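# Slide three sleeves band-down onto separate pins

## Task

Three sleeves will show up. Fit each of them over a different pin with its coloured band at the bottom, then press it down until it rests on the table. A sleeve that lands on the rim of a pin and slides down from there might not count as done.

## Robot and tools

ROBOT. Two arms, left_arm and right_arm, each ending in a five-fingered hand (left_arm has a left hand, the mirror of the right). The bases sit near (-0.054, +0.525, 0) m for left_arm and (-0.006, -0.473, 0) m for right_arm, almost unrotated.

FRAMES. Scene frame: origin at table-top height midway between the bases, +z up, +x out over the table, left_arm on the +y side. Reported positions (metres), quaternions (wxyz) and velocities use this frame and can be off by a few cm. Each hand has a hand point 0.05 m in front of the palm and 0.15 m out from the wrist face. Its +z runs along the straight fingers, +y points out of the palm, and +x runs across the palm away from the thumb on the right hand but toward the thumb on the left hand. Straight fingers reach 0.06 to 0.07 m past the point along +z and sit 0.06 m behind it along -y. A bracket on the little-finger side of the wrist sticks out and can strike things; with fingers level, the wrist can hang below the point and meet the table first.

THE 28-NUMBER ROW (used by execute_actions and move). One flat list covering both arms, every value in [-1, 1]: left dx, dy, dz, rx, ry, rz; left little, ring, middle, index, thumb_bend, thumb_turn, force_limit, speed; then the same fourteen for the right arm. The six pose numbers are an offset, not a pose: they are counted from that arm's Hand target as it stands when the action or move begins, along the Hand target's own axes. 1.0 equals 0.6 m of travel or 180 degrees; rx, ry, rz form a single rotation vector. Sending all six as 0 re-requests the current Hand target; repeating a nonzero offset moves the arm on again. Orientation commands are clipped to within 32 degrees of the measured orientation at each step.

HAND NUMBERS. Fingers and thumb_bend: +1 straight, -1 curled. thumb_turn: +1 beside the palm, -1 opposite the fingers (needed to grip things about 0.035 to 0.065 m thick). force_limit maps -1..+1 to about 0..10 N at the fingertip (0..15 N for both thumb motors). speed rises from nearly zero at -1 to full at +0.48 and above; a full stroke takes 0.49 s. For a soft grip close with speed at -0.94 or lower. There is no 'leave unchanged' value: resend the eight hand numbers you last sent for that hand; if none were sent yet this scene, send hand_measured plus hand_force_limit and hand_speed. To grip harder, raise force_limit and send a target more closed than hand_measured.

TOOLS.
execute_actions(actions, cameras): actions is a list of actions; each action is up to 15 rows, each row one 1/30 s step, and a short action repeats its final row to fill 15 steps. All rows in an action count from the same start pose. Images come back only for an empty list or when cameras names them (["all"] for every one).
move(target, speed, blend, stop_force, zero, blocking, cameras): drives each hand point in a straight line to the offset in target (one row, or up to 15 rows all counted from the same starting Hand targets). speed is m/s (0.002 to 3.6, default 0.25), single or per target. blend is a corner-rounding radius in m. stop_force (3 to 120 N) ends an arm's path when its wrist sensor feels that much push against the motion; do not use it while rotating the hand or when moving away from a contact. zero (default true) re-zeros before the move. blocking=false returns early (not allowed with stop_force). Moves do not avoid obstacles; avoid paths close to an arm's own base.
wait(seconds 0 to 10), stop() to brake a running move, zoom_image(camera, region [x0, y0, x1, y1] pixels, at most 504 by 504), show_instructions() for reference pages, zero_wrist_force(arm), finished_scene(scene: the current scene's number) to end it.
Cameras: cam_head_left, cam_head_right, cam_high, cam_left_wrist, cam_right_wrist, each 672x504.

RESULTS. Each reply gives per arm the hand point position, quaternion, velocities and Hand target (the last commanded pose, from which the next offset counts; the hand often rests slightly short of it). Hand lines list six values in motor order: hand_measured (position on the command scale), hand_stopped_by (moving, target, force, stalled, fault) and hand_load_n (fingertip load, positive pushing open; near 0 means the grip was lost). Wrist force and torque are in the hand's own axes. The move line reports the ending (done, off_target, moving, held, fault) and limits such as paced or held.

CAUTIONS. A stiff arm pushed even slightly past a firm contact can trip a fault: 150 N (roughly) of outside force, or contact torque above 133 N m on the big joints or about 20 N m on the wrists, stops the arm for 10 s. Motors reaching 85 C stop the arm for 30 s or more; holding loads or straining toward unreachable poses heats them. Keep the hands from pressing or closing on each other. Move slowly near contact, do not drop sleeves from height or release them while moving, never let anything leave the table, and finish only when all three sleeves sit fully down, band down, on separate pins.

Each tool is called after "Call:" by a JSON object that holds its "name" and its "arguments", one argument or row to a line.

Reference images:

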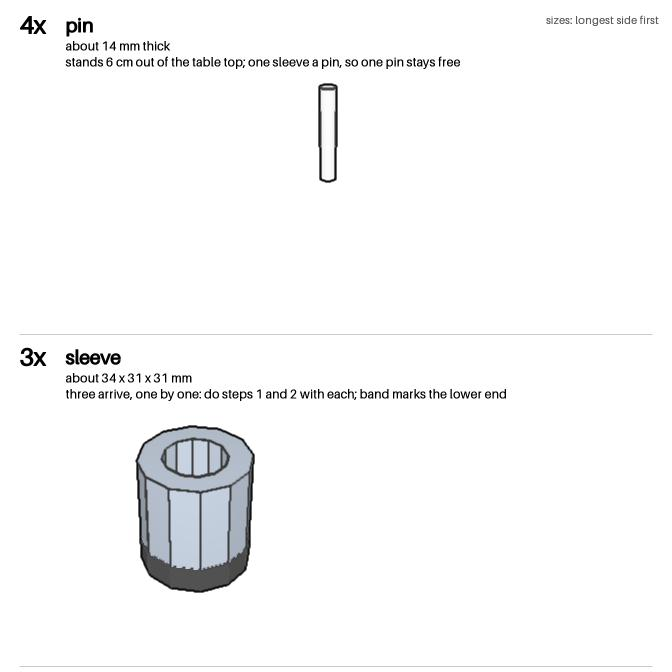

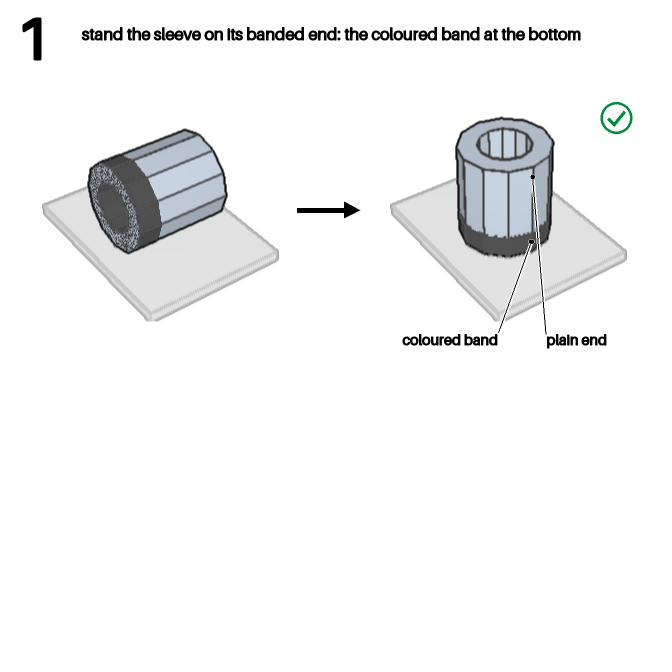

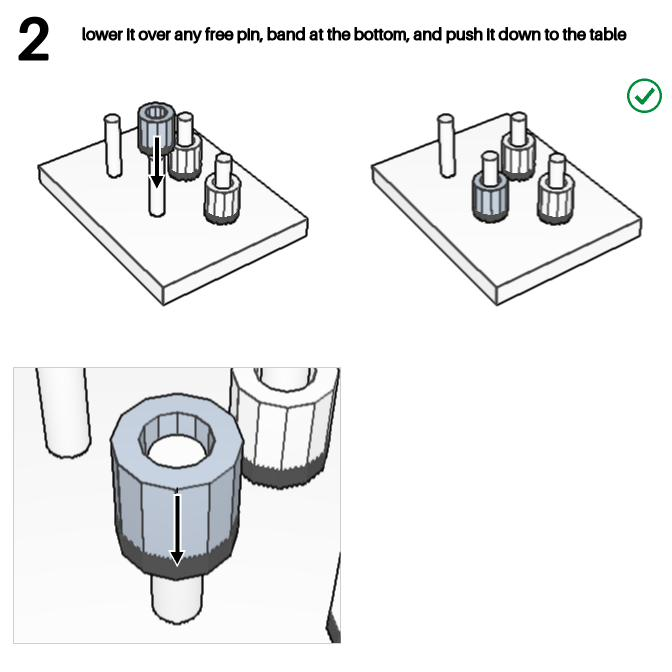

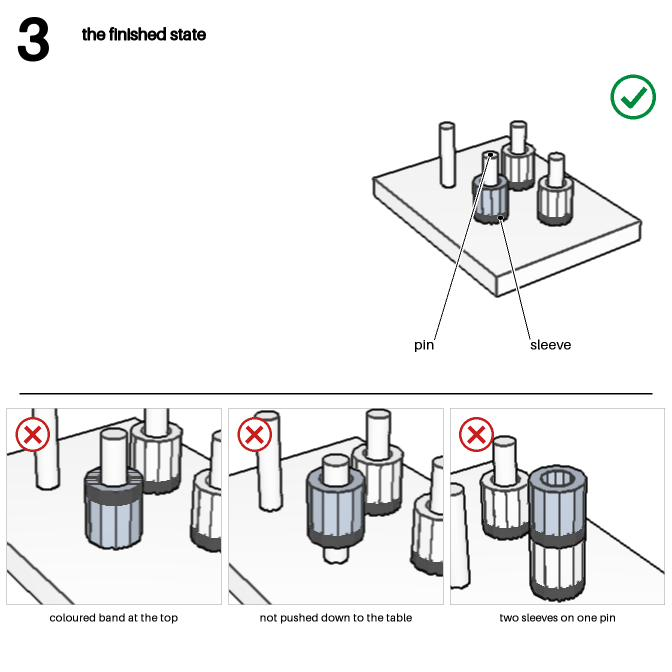

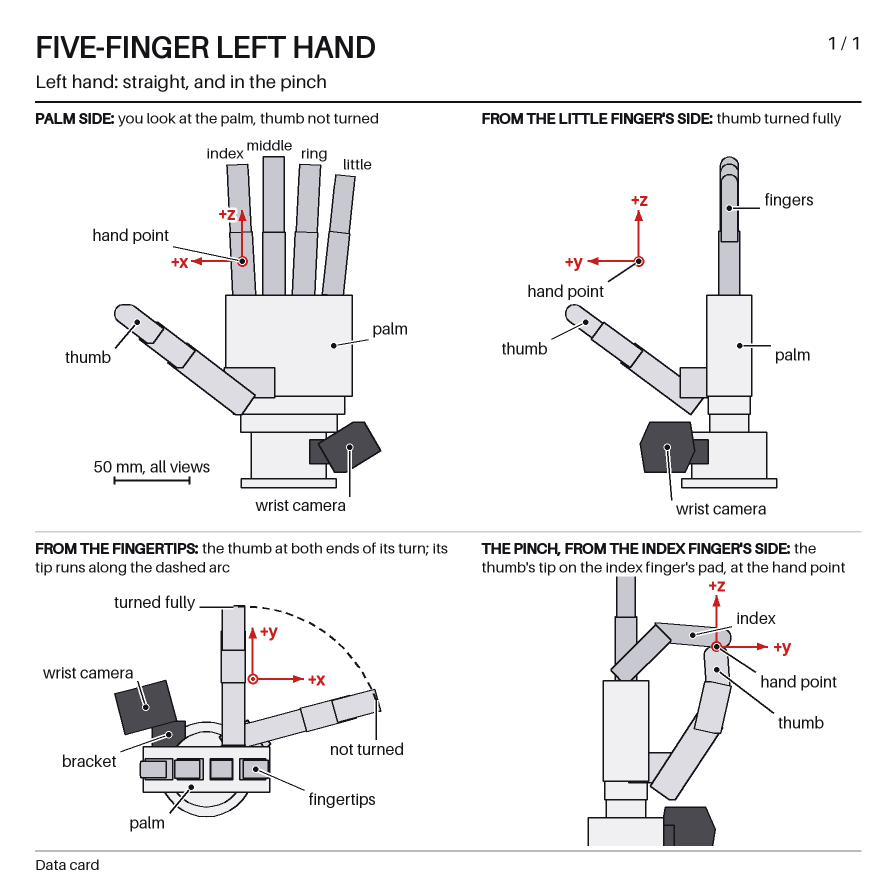

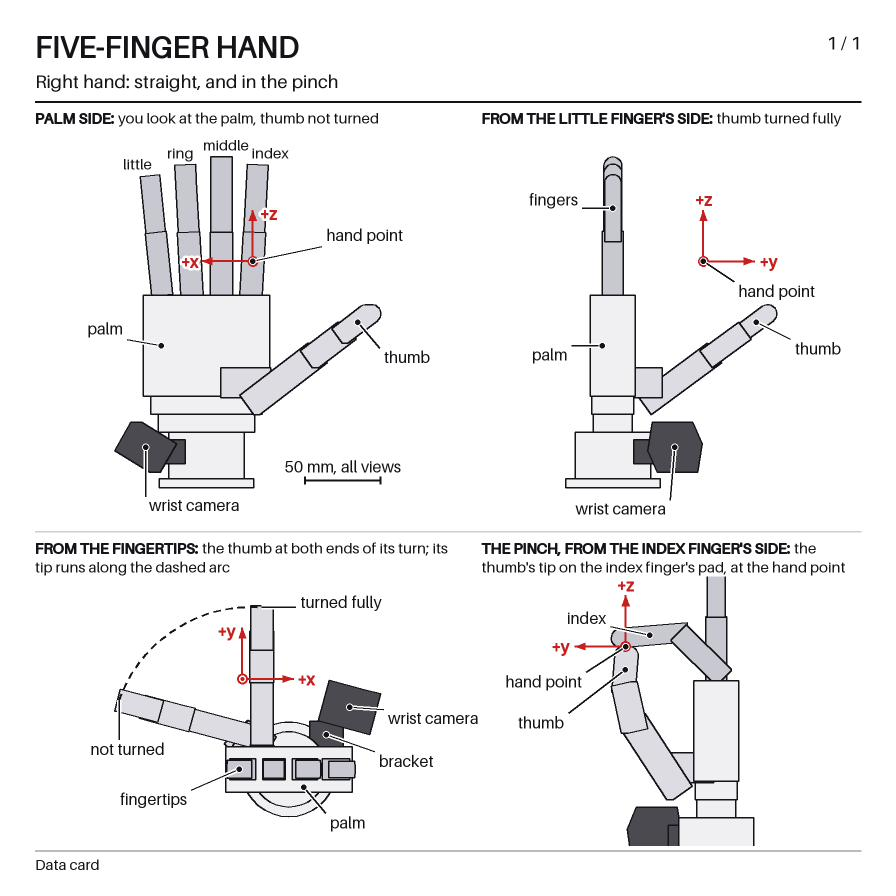

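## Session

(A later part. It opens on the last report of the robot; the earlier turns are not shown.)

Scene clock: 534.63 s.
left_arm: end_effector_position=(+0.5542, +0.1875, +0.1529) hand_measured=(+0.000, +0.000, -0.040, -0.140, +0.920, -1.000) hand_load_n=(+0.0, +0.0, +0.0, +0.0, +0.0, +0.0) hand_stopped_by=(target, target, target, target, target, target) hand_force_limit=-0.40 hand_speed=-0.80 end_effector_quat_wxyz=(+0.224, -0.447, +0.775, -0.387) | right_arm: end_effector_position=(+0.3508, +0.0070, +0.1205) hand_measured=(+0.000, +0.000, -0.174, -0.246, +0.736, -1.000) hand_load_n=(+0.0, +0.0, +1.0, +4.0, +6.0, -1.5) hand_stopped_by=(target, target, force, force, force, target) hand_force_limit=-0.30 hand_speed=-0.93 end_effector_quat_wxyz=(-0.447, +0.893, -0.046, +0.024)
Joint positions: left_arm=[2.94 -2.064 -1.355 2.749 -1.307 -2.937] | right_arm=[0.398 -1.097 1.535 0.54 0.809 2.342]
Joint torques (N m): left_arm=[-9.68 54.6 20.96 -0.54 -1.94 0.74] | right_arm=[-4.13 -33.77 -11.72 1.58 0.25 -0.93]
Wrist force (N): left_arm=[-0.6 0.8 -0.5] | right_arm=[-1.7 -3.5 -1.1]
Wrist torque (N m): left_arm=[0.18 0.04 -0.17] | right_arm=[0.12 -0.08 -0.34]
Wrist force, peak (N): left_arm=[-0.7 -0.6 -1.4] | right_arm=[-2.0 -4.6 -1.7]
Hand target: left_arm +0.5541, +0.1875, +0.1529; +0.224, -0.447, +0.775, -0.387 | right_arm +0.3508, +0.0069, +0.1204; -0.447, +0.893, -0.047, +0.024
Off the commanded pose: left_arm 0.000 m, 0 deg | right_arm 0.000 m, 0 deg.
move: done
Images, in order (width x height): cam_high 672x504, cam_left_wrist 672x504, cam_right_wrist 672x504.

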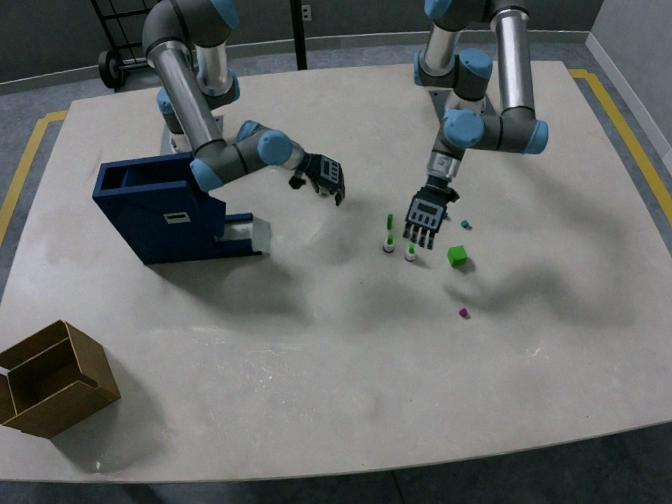

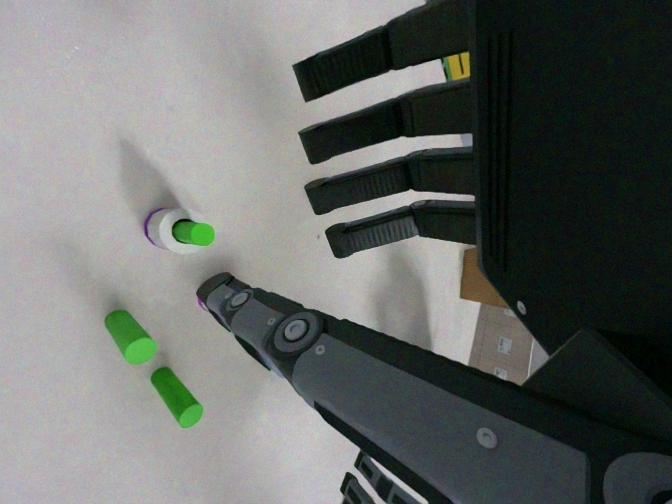

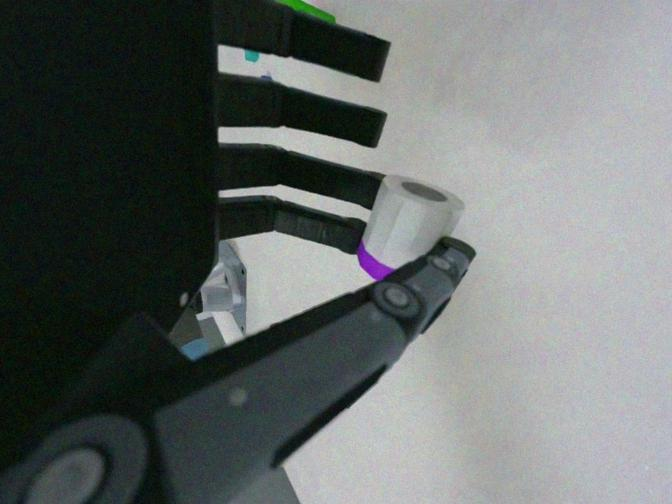

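Call:
{"name": "move", "arguments": {
  "target": [-0.178,0.1015,-0.413,0,0,0,0.0,0.0,-0.04,-0.14,0.92,-1,-0.4,-0.8,-0.0385,-0.0067,0.0381,0.0407,0.2667,-0.4235,0.0,0.0,-0.36,-0.36,0.38,-1,-0.3,-0.93],
  "speed": 0.28,
  "cameras": ["all"]
}}

Scene clock: 554.73 s.
left_arm: end_effector_position=(+0.4042, +0.3973, +0.2530) hand_measured=(+0.000, +0.000, -0.040, -0.140, +0.920, -1.000) hand_load_n=(+0.0, +0.0, +0.0, +0.0, +0.0, +0.0) hand_stopped_by=(target, target, target, target, target, target) hand_force_limit=-0.40 hand_speed=-0.80 end_effector_quat_wxyz=(+0.224, -0.447, +0.775, -0.387) | right_arm: end_effector_position=(+0.3299, +0.0299, +0.1097) hand_measured=(+0.000, +0.000, -0.174, -0.246, +0.736, -1.000) hand_load_n=(+0.0, +0.0, +1.0, +4.5, +6.0, -1.5) hand_stopped_by=(target, target, force, force, force, target) hand_force_limit=-0.30 hand_speed=-0.93 end_effector_quat_wxyz=(-0.334, +0.623, +0.335, +0.623)
Joint positions: left_arm=[3.486 -1.558 -1.767 2.46 -0.908 -2.515] | right_arm=[0.741 -1.282 2.281 -0.998 1.352 1.57]
Joint torques (N m): left_arm=[-6.87 24.11 35.15 0.57 -1.05 0.77] | right_arm=[-6.9 -44.75 -25.28 -4.53 -0.34 -1.22]
Wrist force (N): left_arm=[-0.7 1.0 -0.4] | right_arm=[0.3 -1.8 1.0]
Wrist torque (N m): left_arm=[0.22 0.11 -0.20] | right_arm=[-0.20 -0.05 0.09]
Wrist force, peak (N): left_arm=[-1.3 1.2 -0.9] | right_arm=[-1.9 -4.0 -1.3]
Hand target: left_arm +0.4042, +0.3973, +0.2530; +0.224, -0.447, +0.775, -0.387 | right_arm +0.3300, +0.0299, +0.1099; -0.334, +0.623, +0.335, +0.623
Off the commanded pose: left_arm 0.000 m, 0 deg | right_arm 0.000 m, 0 deg.
move: done

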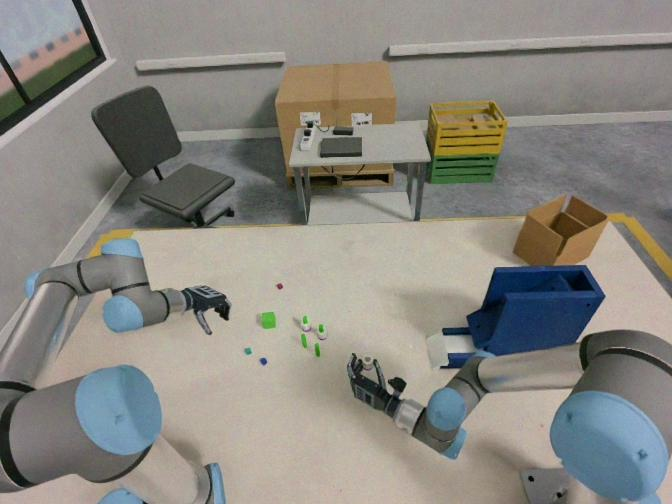

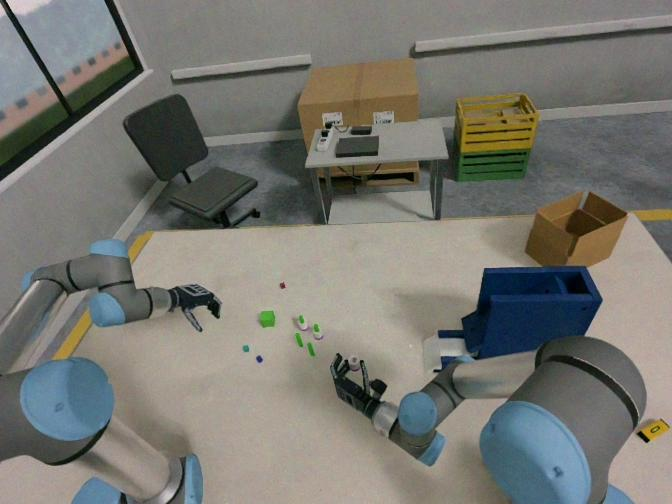

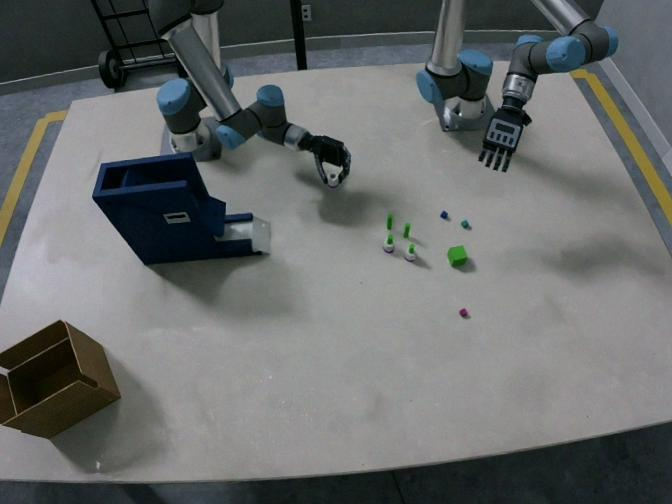

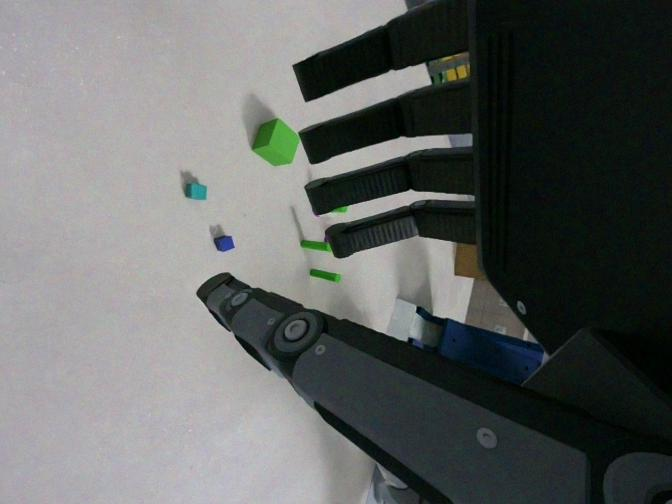

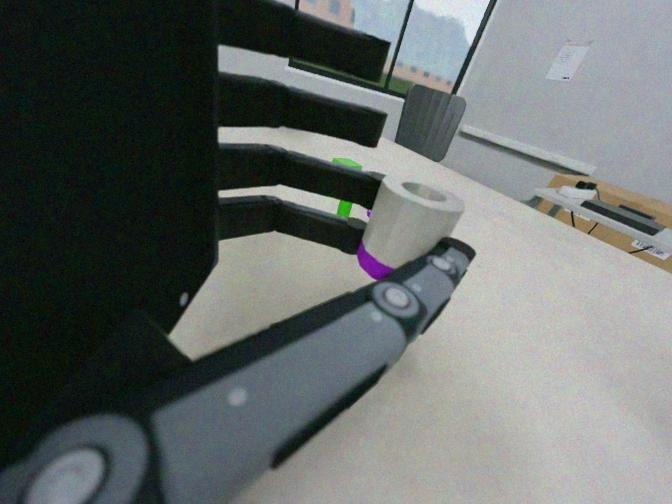

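Call:
{"name": "zoom_image", "arguments": {
  "camera": "cam_head_left",
  "region": [330, 330, 420, 420]
}}

Call:
{"name": "zoom_image", "arguments": {
  "camera": "cam_high",
  "region": [290, 130, 370, 200]
}}

Call:
{"name": "zoom_image", "arguments": {
  "camera": "cam_head_left",
  "region": [280, 300, 350, 370]
}}

Scaled by 5.600 from the camera's 672x504 image, which has a finer 960x720 frame.

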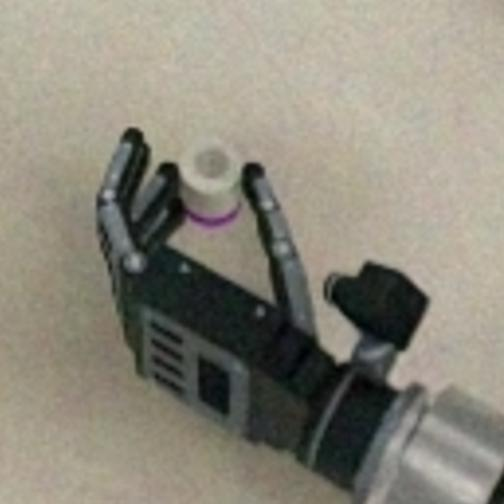

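Scaled by 6.300 from the camera's 672x504 image, which has a finer 960x720 frame.

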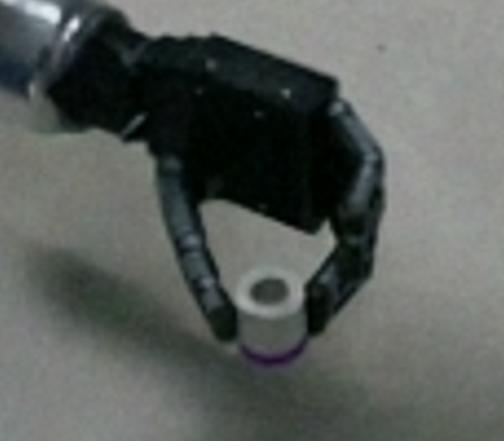

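Scaled by 7.200 from the camera's 672x504 image, which has a finer 960x720 frame.

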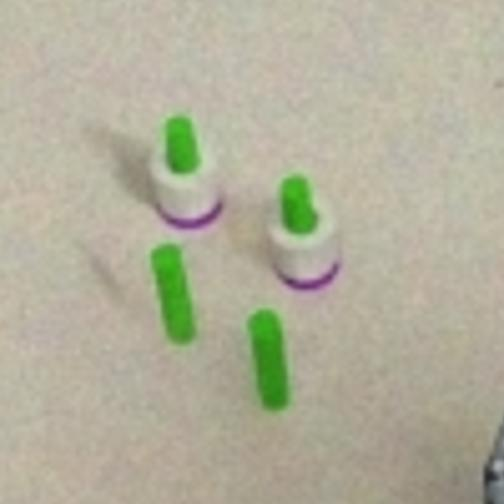

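Call:
{"name": "move", "arguments": {
  "target": [0,0,0,0,0,0,0.0,0.0,-0.04,-0.14,0.92,-1,-0.4,-0.8,-0.1367,0,0,0,0,0,0.0,0.0,-0.36,-0.36,0.38,-1,-0.3,-0.93],
  "speed": 0.12
}}

Call:
{"name": "move", "arguments": {
  "target": [0,0,0,0,0,0,0.0,0.0,-0.04,-0.14,0.92,-1,-0.4,-0.8,-0.0333,0,0,0,0,0,0.0,0.0,-0.36,-0.36,0.38,-1,-0.3,-0.93],
  "speed": 0.012,
  "stop_force": 3.5,
  "cameras": ["cam_head_left", "cam_high", "cam_right_wrist"]
}}

Scene clock: 563.40 s.
left_arm: end_effector_position=(+0.4042, +0.3973, +0.2530) hand_measured=(+0.000, +0.000, -0.040, -0.140, +0.920, -1.000) hand_load_n=(+0.0, +0.0, +0.0, +0.0, +0.0, +0.0) hand_stopped_by=(target, target, target, target, target, target) hand_force_limit=-0.40 hand_speed=-0.80 end_effector_quat_wxyz=(+0.224, -0.447, +0.775, -0.387) | right_arm: end_effector_position=(+0.3301, +0.0299, +0.0279) hand_measured=(+0.000, +0.000, -0.174, -0.246, +0.736, -1.000) hand_load_n=(+0.0, +0.0, +1.0, +4.0, +6.0, -1.5) hand_stopped_by=(target, target, force, force, force, target) hand_force_limit=-0.30 hand_speed=-0.93 end_effector_quat_wxyz=(-0.334, +0.623, +0.335, +0.623)
Joint positions: left_arm=[3.486 -1.558 -1.767 2.46 -0.908 -2.515] | right_arm=[0.741 -1.05 2.305 -1.255 1.351 1.57]
Joint torques (N m): left_arm=[-13.17 20.23 34.49 -3.92 1.52 0.19] | right_arm=[0.5 -32.92 -18.95 -2.11 -0.67 1.23]
Wrist force (N): left_arm=[-0.8 1.0 -0.6] | right_arm=[0.5 -1.7 1.2]
Wrist torque (N m): left_arm=[0.22 0.12 -0.20] | right_arm=[-0.19 -0.07 0.10]
Wrist force, peak (N): left_arm=[-1.0 1.2 -0.6] | right_arm=[1.6 -1.8 1.3]
Hand target: left_arm +0.4042, +0.3973, +0.2530; +0.224, -0.447, +0.775, -0.387 | right_arm +0.3301, +0.0299, +0.0279; -0.334, +0.623, +0.335, +0.623
Off the commanded pose: left_arm 0.000 m, 0 deg | right_arm 0.000 m, 0 deg.
move: done

Scene clock: 565.57 s.
left_arm: end_effector_position=(+0.4042, +0.3973, +0.2530) hand_measured=(+0.000, +0.000, -0.040, -0.140, +0.920, -1.000) hand_load_n=(+0.0, +0.0, +0.0, +0.0, +0.0, +0.0) hand_stopped_by=(target, target, target, target, target, target) hand_force_limit=-0.40 hand_speed=-0.80 end_effector_quat_wxyz=(+0.224, -0.447, +0.775, -0.387) | right_arm: end_effector_position=(+0.3301, +0.0299, +0.0143) hand_measured=(+0.000, +0.000, -0.174, -0.246, +0.736, -1.000) hand_load_n=(+0.0, +0.0, +1.0, +4.5, +6.0, -1.5) hand_stopped_by=(target, target, force, force, force, target) hand_force_limit=-0.30 hand_speed=-0.93 end_effector_quat_wxyz=(-0.334, +0.623, +0.335, +0.623)
Joint positions: left_arm=[3.486 -1.558 -1.767 2.46 -0.908 -2.515] | right_arm=[0.741 -1.008 2.303 -1.295 1.351 1.57]
Joint torques (N m): left_arm=[-13.1 19.97 34.83 -3.68 0.62 -0.57] | right_arm=[3.83 -50.75 2.92 -4.4 -0.39 1.24]
Wrist force (N): left_arm=[-1.0 1.0 -0.5] | right_arm=[0.9 -1.6 1.0]
Wrist torque (N m): left_arm=[0.22 0.14 -0.21] | right_arm=[-0.17 -0.08 0.12]
Wrist force, peak (N): left_arm=[-1.1 1.0 -0.6] | right_arm=[12.1 -2.5 -1.7]
Hand target: left_arm +0.4042, +0.3973, +0.2530; +0.224, -0.447, +0.775, -0.387 | right_arm +0.3301, +0.0299, +0.0143; -0.334, +0.623, +0.335, +0.623 (not the last commanded pose)
Off the commanded pose: left_arm 0.000 m, 0 deg | right_arm 0.006 m, 0 deg.
move: contact (right_arm)
Images, in order (width x height): cam_head_left 672x504, cam_high 672x504, cam_right_wrist 672x504.

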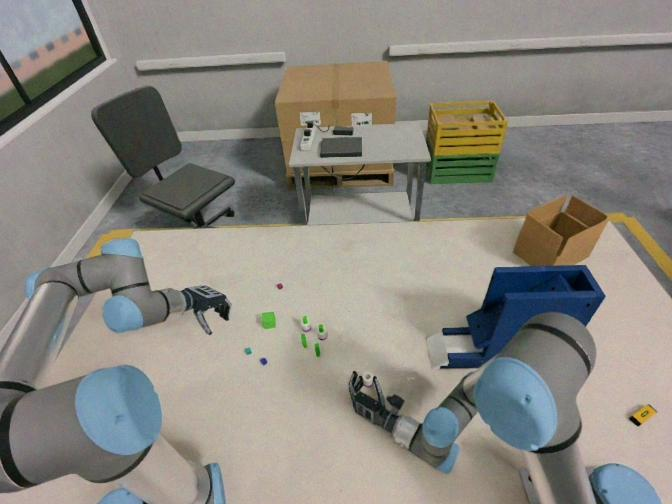

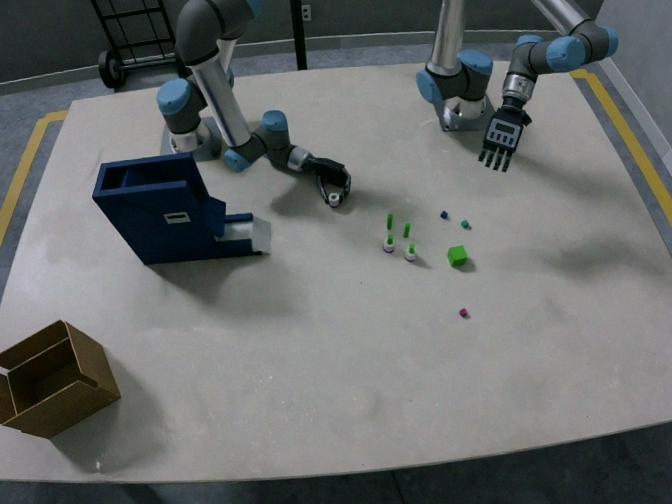

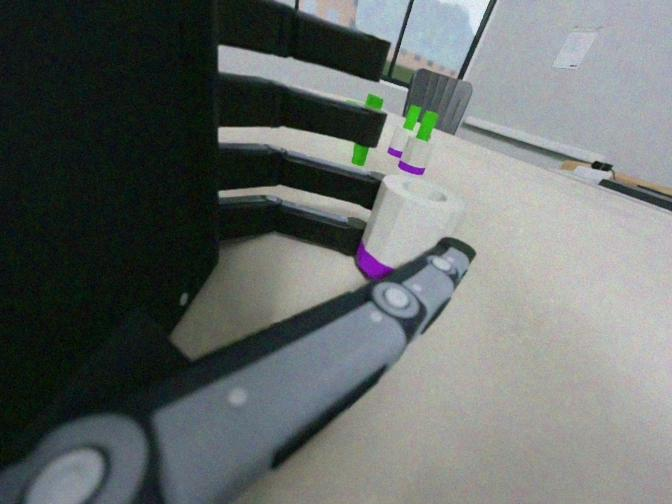

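Call:
{"name": "move", "arguments": {
  "target": [
    [0,0,0,0,0,0,0.0,0.0,-0.04,-0.14,0.92,-1,-0.4,-0.8,0,0,0,0,0,0,0.0,0.0,0.12,0.12,0.9,-1,-0.4,-0.7],
    [0,0,0,0,0,0,0.0,0.0,-0.04,-0.14,0.92,-1,-0.4,-0.8,0.0833,0,0,0,0,0,0.0,0.0,0.12,0.12,0.9,-1,-0.4,-0.7],
    [0,0,0,0,0,0,0.0,0.0,-0.04,-0.14,0.92,-1,-0.4,-0.8,0.25,0,0,0,0,0,0.0,0.0,0.12,0.12,0.9,-1,-0.4,-0.7],
    [0,0,0,0,0,0,0.0,0.0,-0.04,-0.14,0.92,-1,-0.4,-0.8,0.2429,0.0158,0.0211,-0.3367,0.0214,0.5327,0.0,0.0,0.12,0.12,0.9,-1,-0.4,-0.7]
  ],
  "speed": [0.05, 0.06, 0.2, 0.35],
  "blend": [0, 0.02, 0.02, 0],
  "cameras": ["cam_head_left", "cam_high", "cam_right_wrist"]
}}

Scene clock: 582.17 s.
left_arm: end_effector_position=(+0.4042, +0.3973, +0.2530) hand_measured=(+0.000, +0.000, -0.040, -0.140, +0.920, -1.000) hand_load_n=(+0.0, +0.5, +0.0, +0.0, +0.0, -0.5) hand_stopped_by=(target, target, target, target, target, target) hand_force_limit=-0.40 hand_speed=-0.80 end_effector_quat_wxyz=(+0.224, -0.447, +0.775, -0.387) | right_arm: end_effector_position=(+0.3449, +0.0353, +0.1600) hand_measured=(+0.000, +0.000, +0.120, +0.120, +0.900, -1.000) hand_load_n=(+0.0, +0.0, +0.0, +0.0, +0.0, +0.0) hand_stopped_by=(target, target, target, target, target, target) hand_force_limit=-0.40 hand_speed=-0.70 end_effector_quat_wxyz=(-0.355, +0.710, -0.544, +0.273) end_effector_velocity=(+0.000, +0.000, +0.001) end_effector_angular_velocity=(+0.004, +0.001, -0.003)
Joint positions: left_arm=[3.486 -1.558 -1.767 2.46 -0.908 -2.515] | right_arm=[0.833 -1.195 1.521 0.409 2.038 3.527]
Joint velocities: left_arm=[within noise] | right_arm=[0.001 -0.001 0 0.001 0 0.005]
Joint torques (N m): left_arm=[-13.4 20.57 34.42 0.15 -1.58 -0.97] | right_arm=[3.27 -58.39 -12.4 1.21 3.22 1.2]
Wrist force (N): left_arm=[-1.0 0.8 -0.6] | right_arm=[-1.3 -3.6 -1.0]
Wrist torque (N m): left_arm=[0.19 0.15 -0.21] | right_arm=[0.09 -0.16 -0.48]
Wrist force, peak (N): left_arm=[-1.0 1.1 -0.8] | right_arm=[-0.9 -5.0 -0.2]
Hand target: left_arm +0.4042, +0.3973, +0.2530; +0.224, -0.447, +0.775, -0.387 | right_arm +0.3449, +0.0353, +0.1601; -0.355, +0.710, -0.544, +0.273
Off the commanded pose: left_arm 0.000 m, 0 deg | right_arm 0.000 m, 0 deg.
move: done
Images, in order (width x height): cam_head_left 672x504, cam_high 672x504, cam_right_wrist 672x504.

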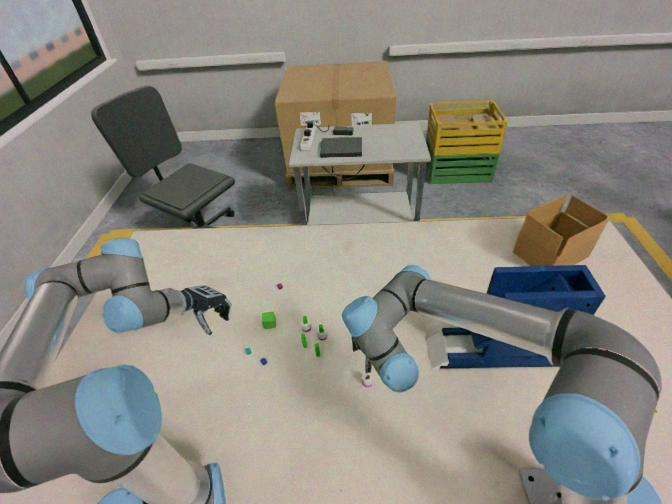

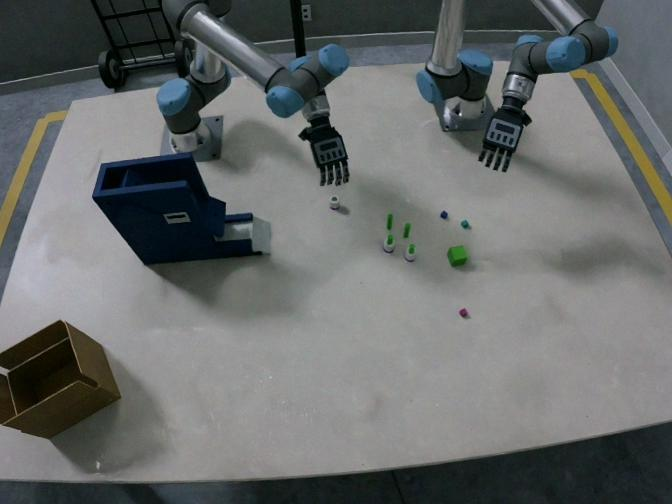

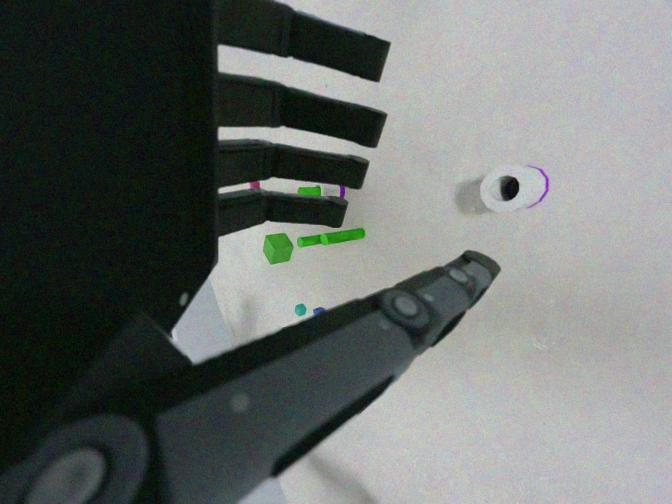

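Call:
{"name": "move", "arguments": {
  "target": [0,0,0,0,0,0,0.0,0.0,-0.04,-0.14,0.92,-1,-0.4,-0.8,0.015,0.0587,0.0607,0,0,0,-0.3,-0.3,0.12,0.12,0.9,-1,-0.4,-0.7],
  "speed": 0.15,
  "cameras": ["cam_right_wrist"]
}}

Scene clock: 586.70 s.
left_arm: end_effector_position=(+0.4042, +0.3973, +0.2530) hand_measured=(+0.000, +0.000, -0.040, -0.140, +0.920, -1.000) hand_load_n=(+0.0, +0.0, +0.0, +0.0, +0.0, +0.5) hand_stopped_by=(target, target, target, target, target, target) hand_force_limit=-0.40 hand_speed=-0.80 end_effector_quat_wxyz=(+0.224, -0.447, +0.775, -0.387) | right_arm: end_effector_position=(+0.3550, +0.0286, +0.1100) hand_measured=(-0.300, -0.300, +0.120, +0.120, +0.900, -1.000) hand_load_n=(+0.0, +0.0, +0.0, +0.0, +0.0, +0.0) hand_stopped_by=(target, target, target, target, target, target) hand_force_limit=-0.40 hand_speed=-0.70 end_effector_quat_wxyz=(-0.355, +0.710, -0.544, +0.273)
Joint positions: left_arm=[3.486 -1.558 -1.767 2.46 -0.908 -2.515] | right_arm=[0.807 -1.156 1.601 0.282 2.018 3.508]
Joint torques (N m): left_arm=[-13.11 20.22 34.92 1.02 -1.6 -0.95] | right_arm=[6.02 -57.94 -29.45 1.71 2.87 1.29]
Wrist force (N): left_arm=[-1.1 1.0 -0.6] | right_arm=[-1.4 -3.7 -1.4]
Wrist torque (N m): left_arm=[0.23 0.16 -0.22] | right_arm=[0.08 -0.13 -0.30]
Wrist force, peak (N): left_arm=[-1.1 1.2 -0.6] | right_arm=[-1.8 -4.5 -2.0]
Hand target: left_arm +0.4042, +0.3973, +0.2530; +0.224, -0.447, +0.775, -0.387 | right_arm +0.3550, +0.0286, +0.1101; -0.355, +0.710, -0.544, +0.273
Off the commanded pose: left_arm 0.000 m, 0 deg | right_arm 0.000 m, 0 deg.
move: done
Images, in order (width x height): cam_right_wrist 672x504.

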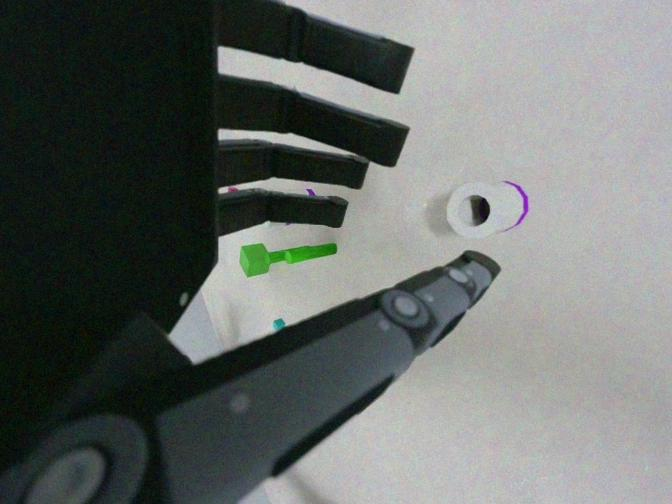

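Call:
{"name": "move", "arguments": {
  "target": [0,0,0,0,0,0,0.0,0.0,-0.04,-0.14,0.92,-1,-0.4,-0.8,0.0008,0.0555,0.051,0,0,0,-0.3,-0.3,0.12,0.12,0.9,-1,-0.4,-0.7],
  "speed": 0.12,
  "cameras": ["cam_right_wrist"]
}}

Scene clock: 589.63 s.
left_arm: end_effector_position=(+0.4042, +0.3973, +0.2530) hand_measured=(+0.000, +0.000, -0.040, -0.140, +0.920, -1.000) hand_load_n=(+0.0, +0.0, +0.5, +0.0, +0.0, +0.0) hand_stopped_by=(target, target, target, target, target, target) hand_force_limit=-0.40 hand_speed=-0.80 end_effector_quat_wxyz=(+0.224, -0.447, +0.775, -0.387) | right_arm: end_effector_position=(+0.3595, +0.0292, +0.0650) hand_measured=(-0.300, -0.300, +0.120, +0.120, +0.900, -1.000) hand_load_n=(+0.0, +0.0, +0.0, +0.5, +0.0, +0.0) hand_stopped_by=(target, target, target, target, target, target) hand_force_limit=-0.40 hand_speed=-0.70 end_effector_quat_wxyz=(-0.355, +0.710, -0.544, +0.273)
Joint positions: left_arm=[3.486 -1.558 -1.767 2.46 -0.908 -2.515] | right_arm=[0.801 -1.1 1.646 0.179 2.014 3.503]
Joint torques (N m): left_arm=[-13.14 20.43 34.72 1.14 -1.54 -1] | right_arm=[4.58 -58.98 -31.4 2.16 0.64 0.06]
Wrist force (N): left_arm=[-1.0 1.0 -0.5] | right_arm=[-1.5 -3.8 -1.5]
Wrist torque (N m): left_arm=[0.22 0.15 -0.21] | right_arm=[0.09 -0.11 -0.29]
Wrist force, peak (N): left_arm=[-1.1 1.0 -0.5] | right_arm=[-1.4 -5.0 -2.1]
Hand target: left_arm +0.4042, +0.3973, +0.2530; +0.224, -0.447, +0.775, -0.387 | right_arm +0.3595, +0.0293, +0.0651; -0.355, +0.710, -0.544, +0.273
Off the commanded pose: left_arm 0.000 m, 0 deg | right_arm 0.000 m, 0 deg.
move: done
Images, in order (width x height): cam_right_wrist 672x504.

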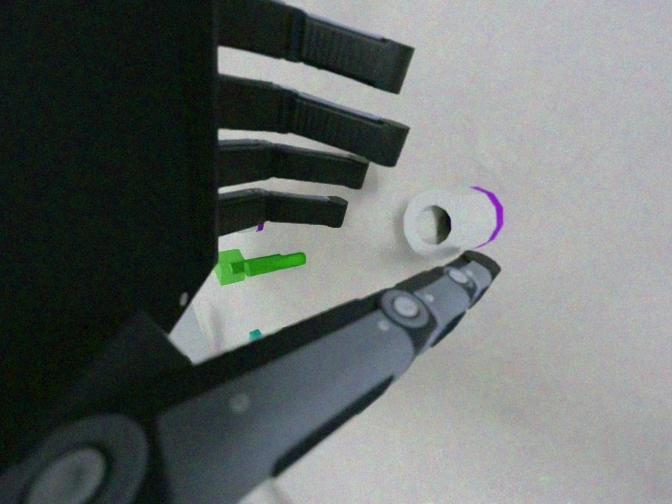

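Call:
{"name": "move", "arguments": {
  "target": [0,0,0,0,0,0,0.0,0.0,-0.04,-0.14,0.92,-1,-0.4,-0.8,-0.0042,0.0417,0.0333,0,0,0,-0.3,-0.3,0.12,0.12,0.9,-1,-0.4,-0.7],
  "speed": 0.08,
  "cameras": ["cam_right_wrist"]
}}

Scene clock: 592.53 s.
left_arm: end_effector_position=(+0.4042, +0.3973, +0.2530) hand_measured=(+0.000, +0.000, -0.040, -0.140, +0.920, -1.000) hand_load_n=(+0.0, +0.0, +0.0, +0.0, +0.0, +0.0) hand_stopped_by=(target, target, target, target, target, target) hand_force_limit=-0.40 hand_speed=-0.80 end_effector_quat_wxyz=(+0.224, -0.447, +0.775, -0.387) | right_arm: end_effector_position=(+0.3597, +0.0319, +0.0329) hand_measured=(-0.300, -0.300, +0.120, +0.120, +0.900, -1.000) hand_load_n=(+0.0, +0.0, +0.0, +0.0, -0.5, +0.0) hand_stopped_by=(target, target, target, target, target, target) hand_force_limit=-0.40 hand_speed=-0.70 end_effector_quat_wxyz=(-0.355, +0.710, -0.544, +0.273)
Joint positions: left_arm=[3.486 -1.558 -1.767 2.46 -0.908 -2.515] | right_arm=[0.804 -1.053 1.668 0.111 2.016 3.506]
Joint torques (N m): left_arm=[-12.81 20.9 34.99 1.12 -1.55 -0.96] | right_arm=[-1.02 -58.73 -30.81 3.32 2.41 0.1]
Wrist force (N): left_arm=[-0.7 0.8 -0.6] | right_arm=[-1.6 -3.6 -1.3]
Wrist torque (N m): left_arm=[0.20 0.11 -0.19] | right_arm=[0.09 -0.10 -0.30]
Wrist force, peak (N): left_arm=[-1.2 1.2 -0.5] | right_arm=[-1.7 -4.6 -2.0]
Hand target: left_arm +0.4042, +0.3973, +0.2530; +0.224, -0.447, +0.775, -0.387 | right_arm +0.3598, +0.0320, +0.0331; -0.355, +0.710, -0.544, +0.273
Off the commanded pose: left_arm 0.000 m, 0 deg | right_arm 0.000 m, 0 deg.
move: done
Images, in order (width x height): cam_right_wrist 672x504.

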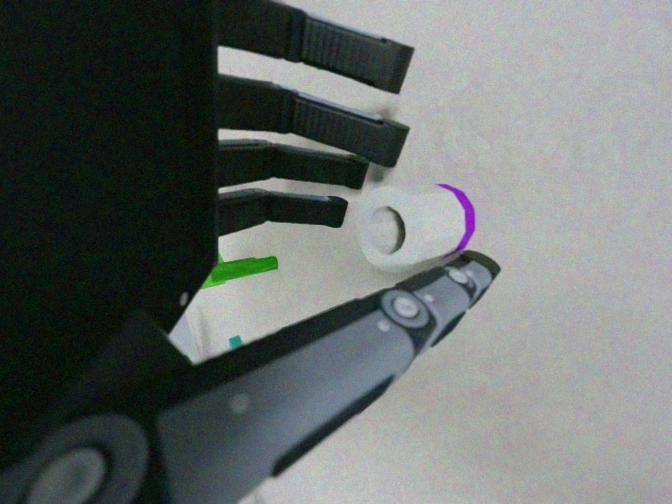

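Call:
{"name": "move", "arguments": {
  "target": [
    [0,0,0,0,0,0,0.0,0.0,-0.04,-0.14,0.92,-1,-0.4,-0.8,-0.0008,0.0008,-0.0011,0,0,0,-0.3,-0.3,0.12,0.12,0.9,-1,-0.4,-0.7],
    [0,0,0,0,0,0,0.0,0.0,-0.04,-0.14,0.92,-1,-0.4,-0.8,-0.0008,0.0008,-0.0011,0,0,0,-0.3,-0.3,-0.35,-0.35,0.4,-1,-0.4,-0.93],
    [0,0,0,0,0,0,0.0,0.0,-0.04,-0.14,0.92,-1,-0.4,-0.8,-0.0008,-0.0392,-0.0311,0,0,0,-0.3,-0.3,-0.35,-0.35,0.4,-1,-0.4,-0.93],
    [0,0,0,0,0,0,0.0,0.0,-0.04,-0.14,0.92,-1,-0.4,-0.8,-0.0008,-0.1352,-0.1031,0,0,0,-0.3,-0.3,-0.35,-0.35,0.4,-1,-0.4,-0.93],
    [0,0,0,0,0,0,0.0,0.0,-0.04,-0.14,0.92,-1,-0.4,-0.8,-0.2068,-0.2547,0.0703,0,0,0,-0.3,-0.3,-0.35,-0.35,0.4,-1,-0.4,-0.93]
  ],
  "speed": [0.03, 0.03, 0.06, 0.15, 0.18],
  "blend": [0, 0, 0.01, 0.02, 0],
  "cameras": ["all"]
}}

Scene clock: 605.93 s.
left_arm: end_effector_position=(+0.4042, +0.3973, +0.2530) hand_measured=(+0.000, +0.000, -0.040, -0.140, +0.920, -1.000) hand_load_n=(+0.0, +0.0, +0.5, +0.0, +0.0, +0.0) hand_stopped_by=(target, target, target, target, target, target) hand_force_limit=-0.40 hand_speed=-0.80 end_effector_quat_wxyz=(+0.224, -0.447, +0.775, -0.387) | right_arm: end_effector_position=(+0.4487, +0.1843, +0.1301) hand_measured=(-0.300, -0.300, -0.180, -0.318, +0.742, -1.000) hand_load_n=(+0.0, +0.0, +3.5, +0.5, +4.0, +0.5) hand_stopped_by=(target, target, force, force, force, target) hand_force_limit=-0.40 hand_speed=-0.93 end_effector_quat_wxyz=(-0.355, +0.710, -0.544, +0.273)
Joint positions: left_arm=[3.486 -1.558 -1.767 2.46 -0.908 -2.515] | right_arm=[0.862 -0.708 0.804 0.65 2.059 3.55]
Joint torques (N m): left_arm=[-12.43 20.68 34.63 1.08 -1.52 -0.76] | right_arm=[-6.73 -61.32 -35.11 0.26 -0.66 -1.03]
Wrist force (N): left_arm=[-0.9 0.9 -0.4] | right_arm=[-1.0 -3.7 -1.1]
Wrist torque (N m): left_arm=[0.19 0.14 -0.21] | right_arm=[0.05 -0.18 -0.46]
Wrist force, peak (N): left_arm=[-1.0 1.3 -0.6] | right_arm=[-1.6 -5.0 -2.9]
Hand target: left_arm +0.4042, +0.3973, +0.2530; +0.224, -0.447, +0.775, -0.387 | right_arm +0.4487, +0.1843, +0.1301; -0.355, +0.710, -0.544, +0.273
Off the commanded pose: left_arm 0.000 m, 0 deg | right_arm 0.000 m, 0 deg.
move: done

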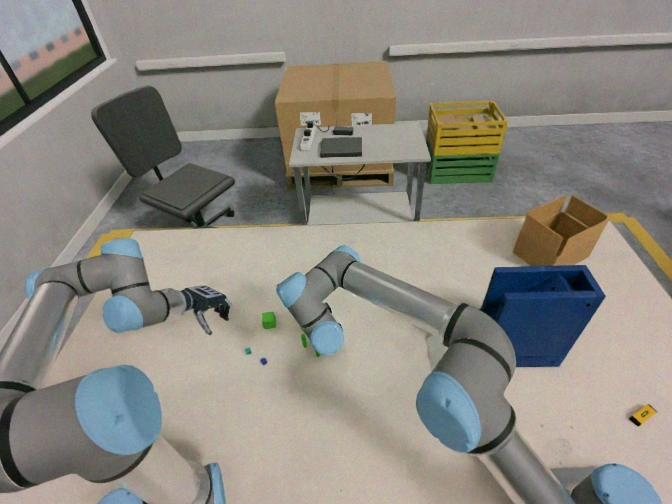

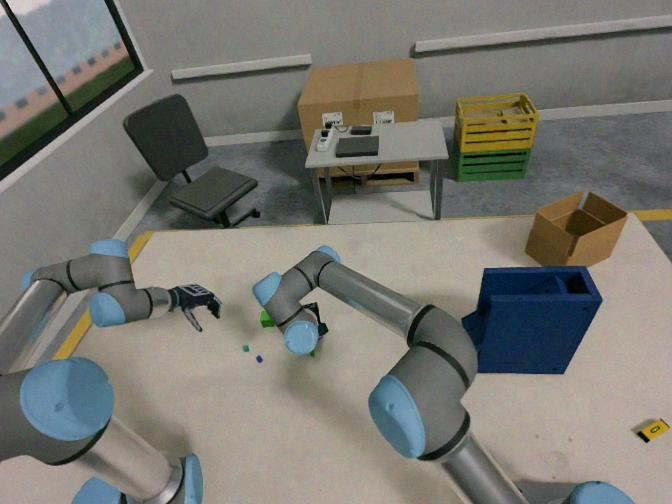

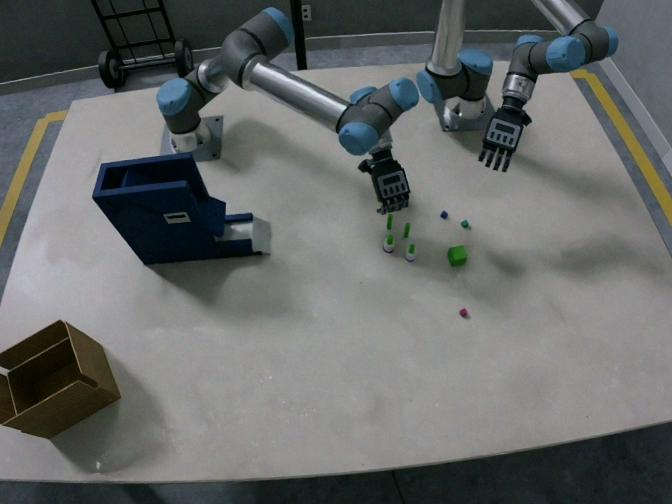

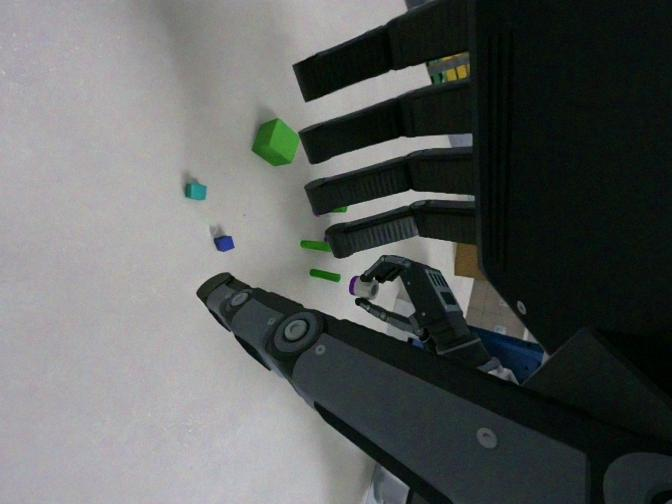

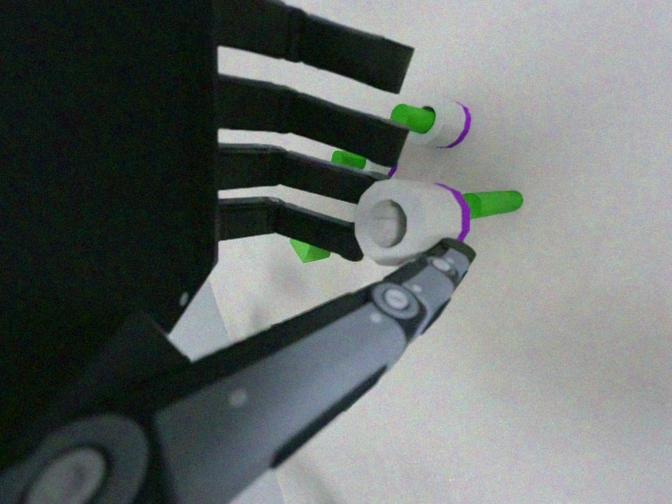

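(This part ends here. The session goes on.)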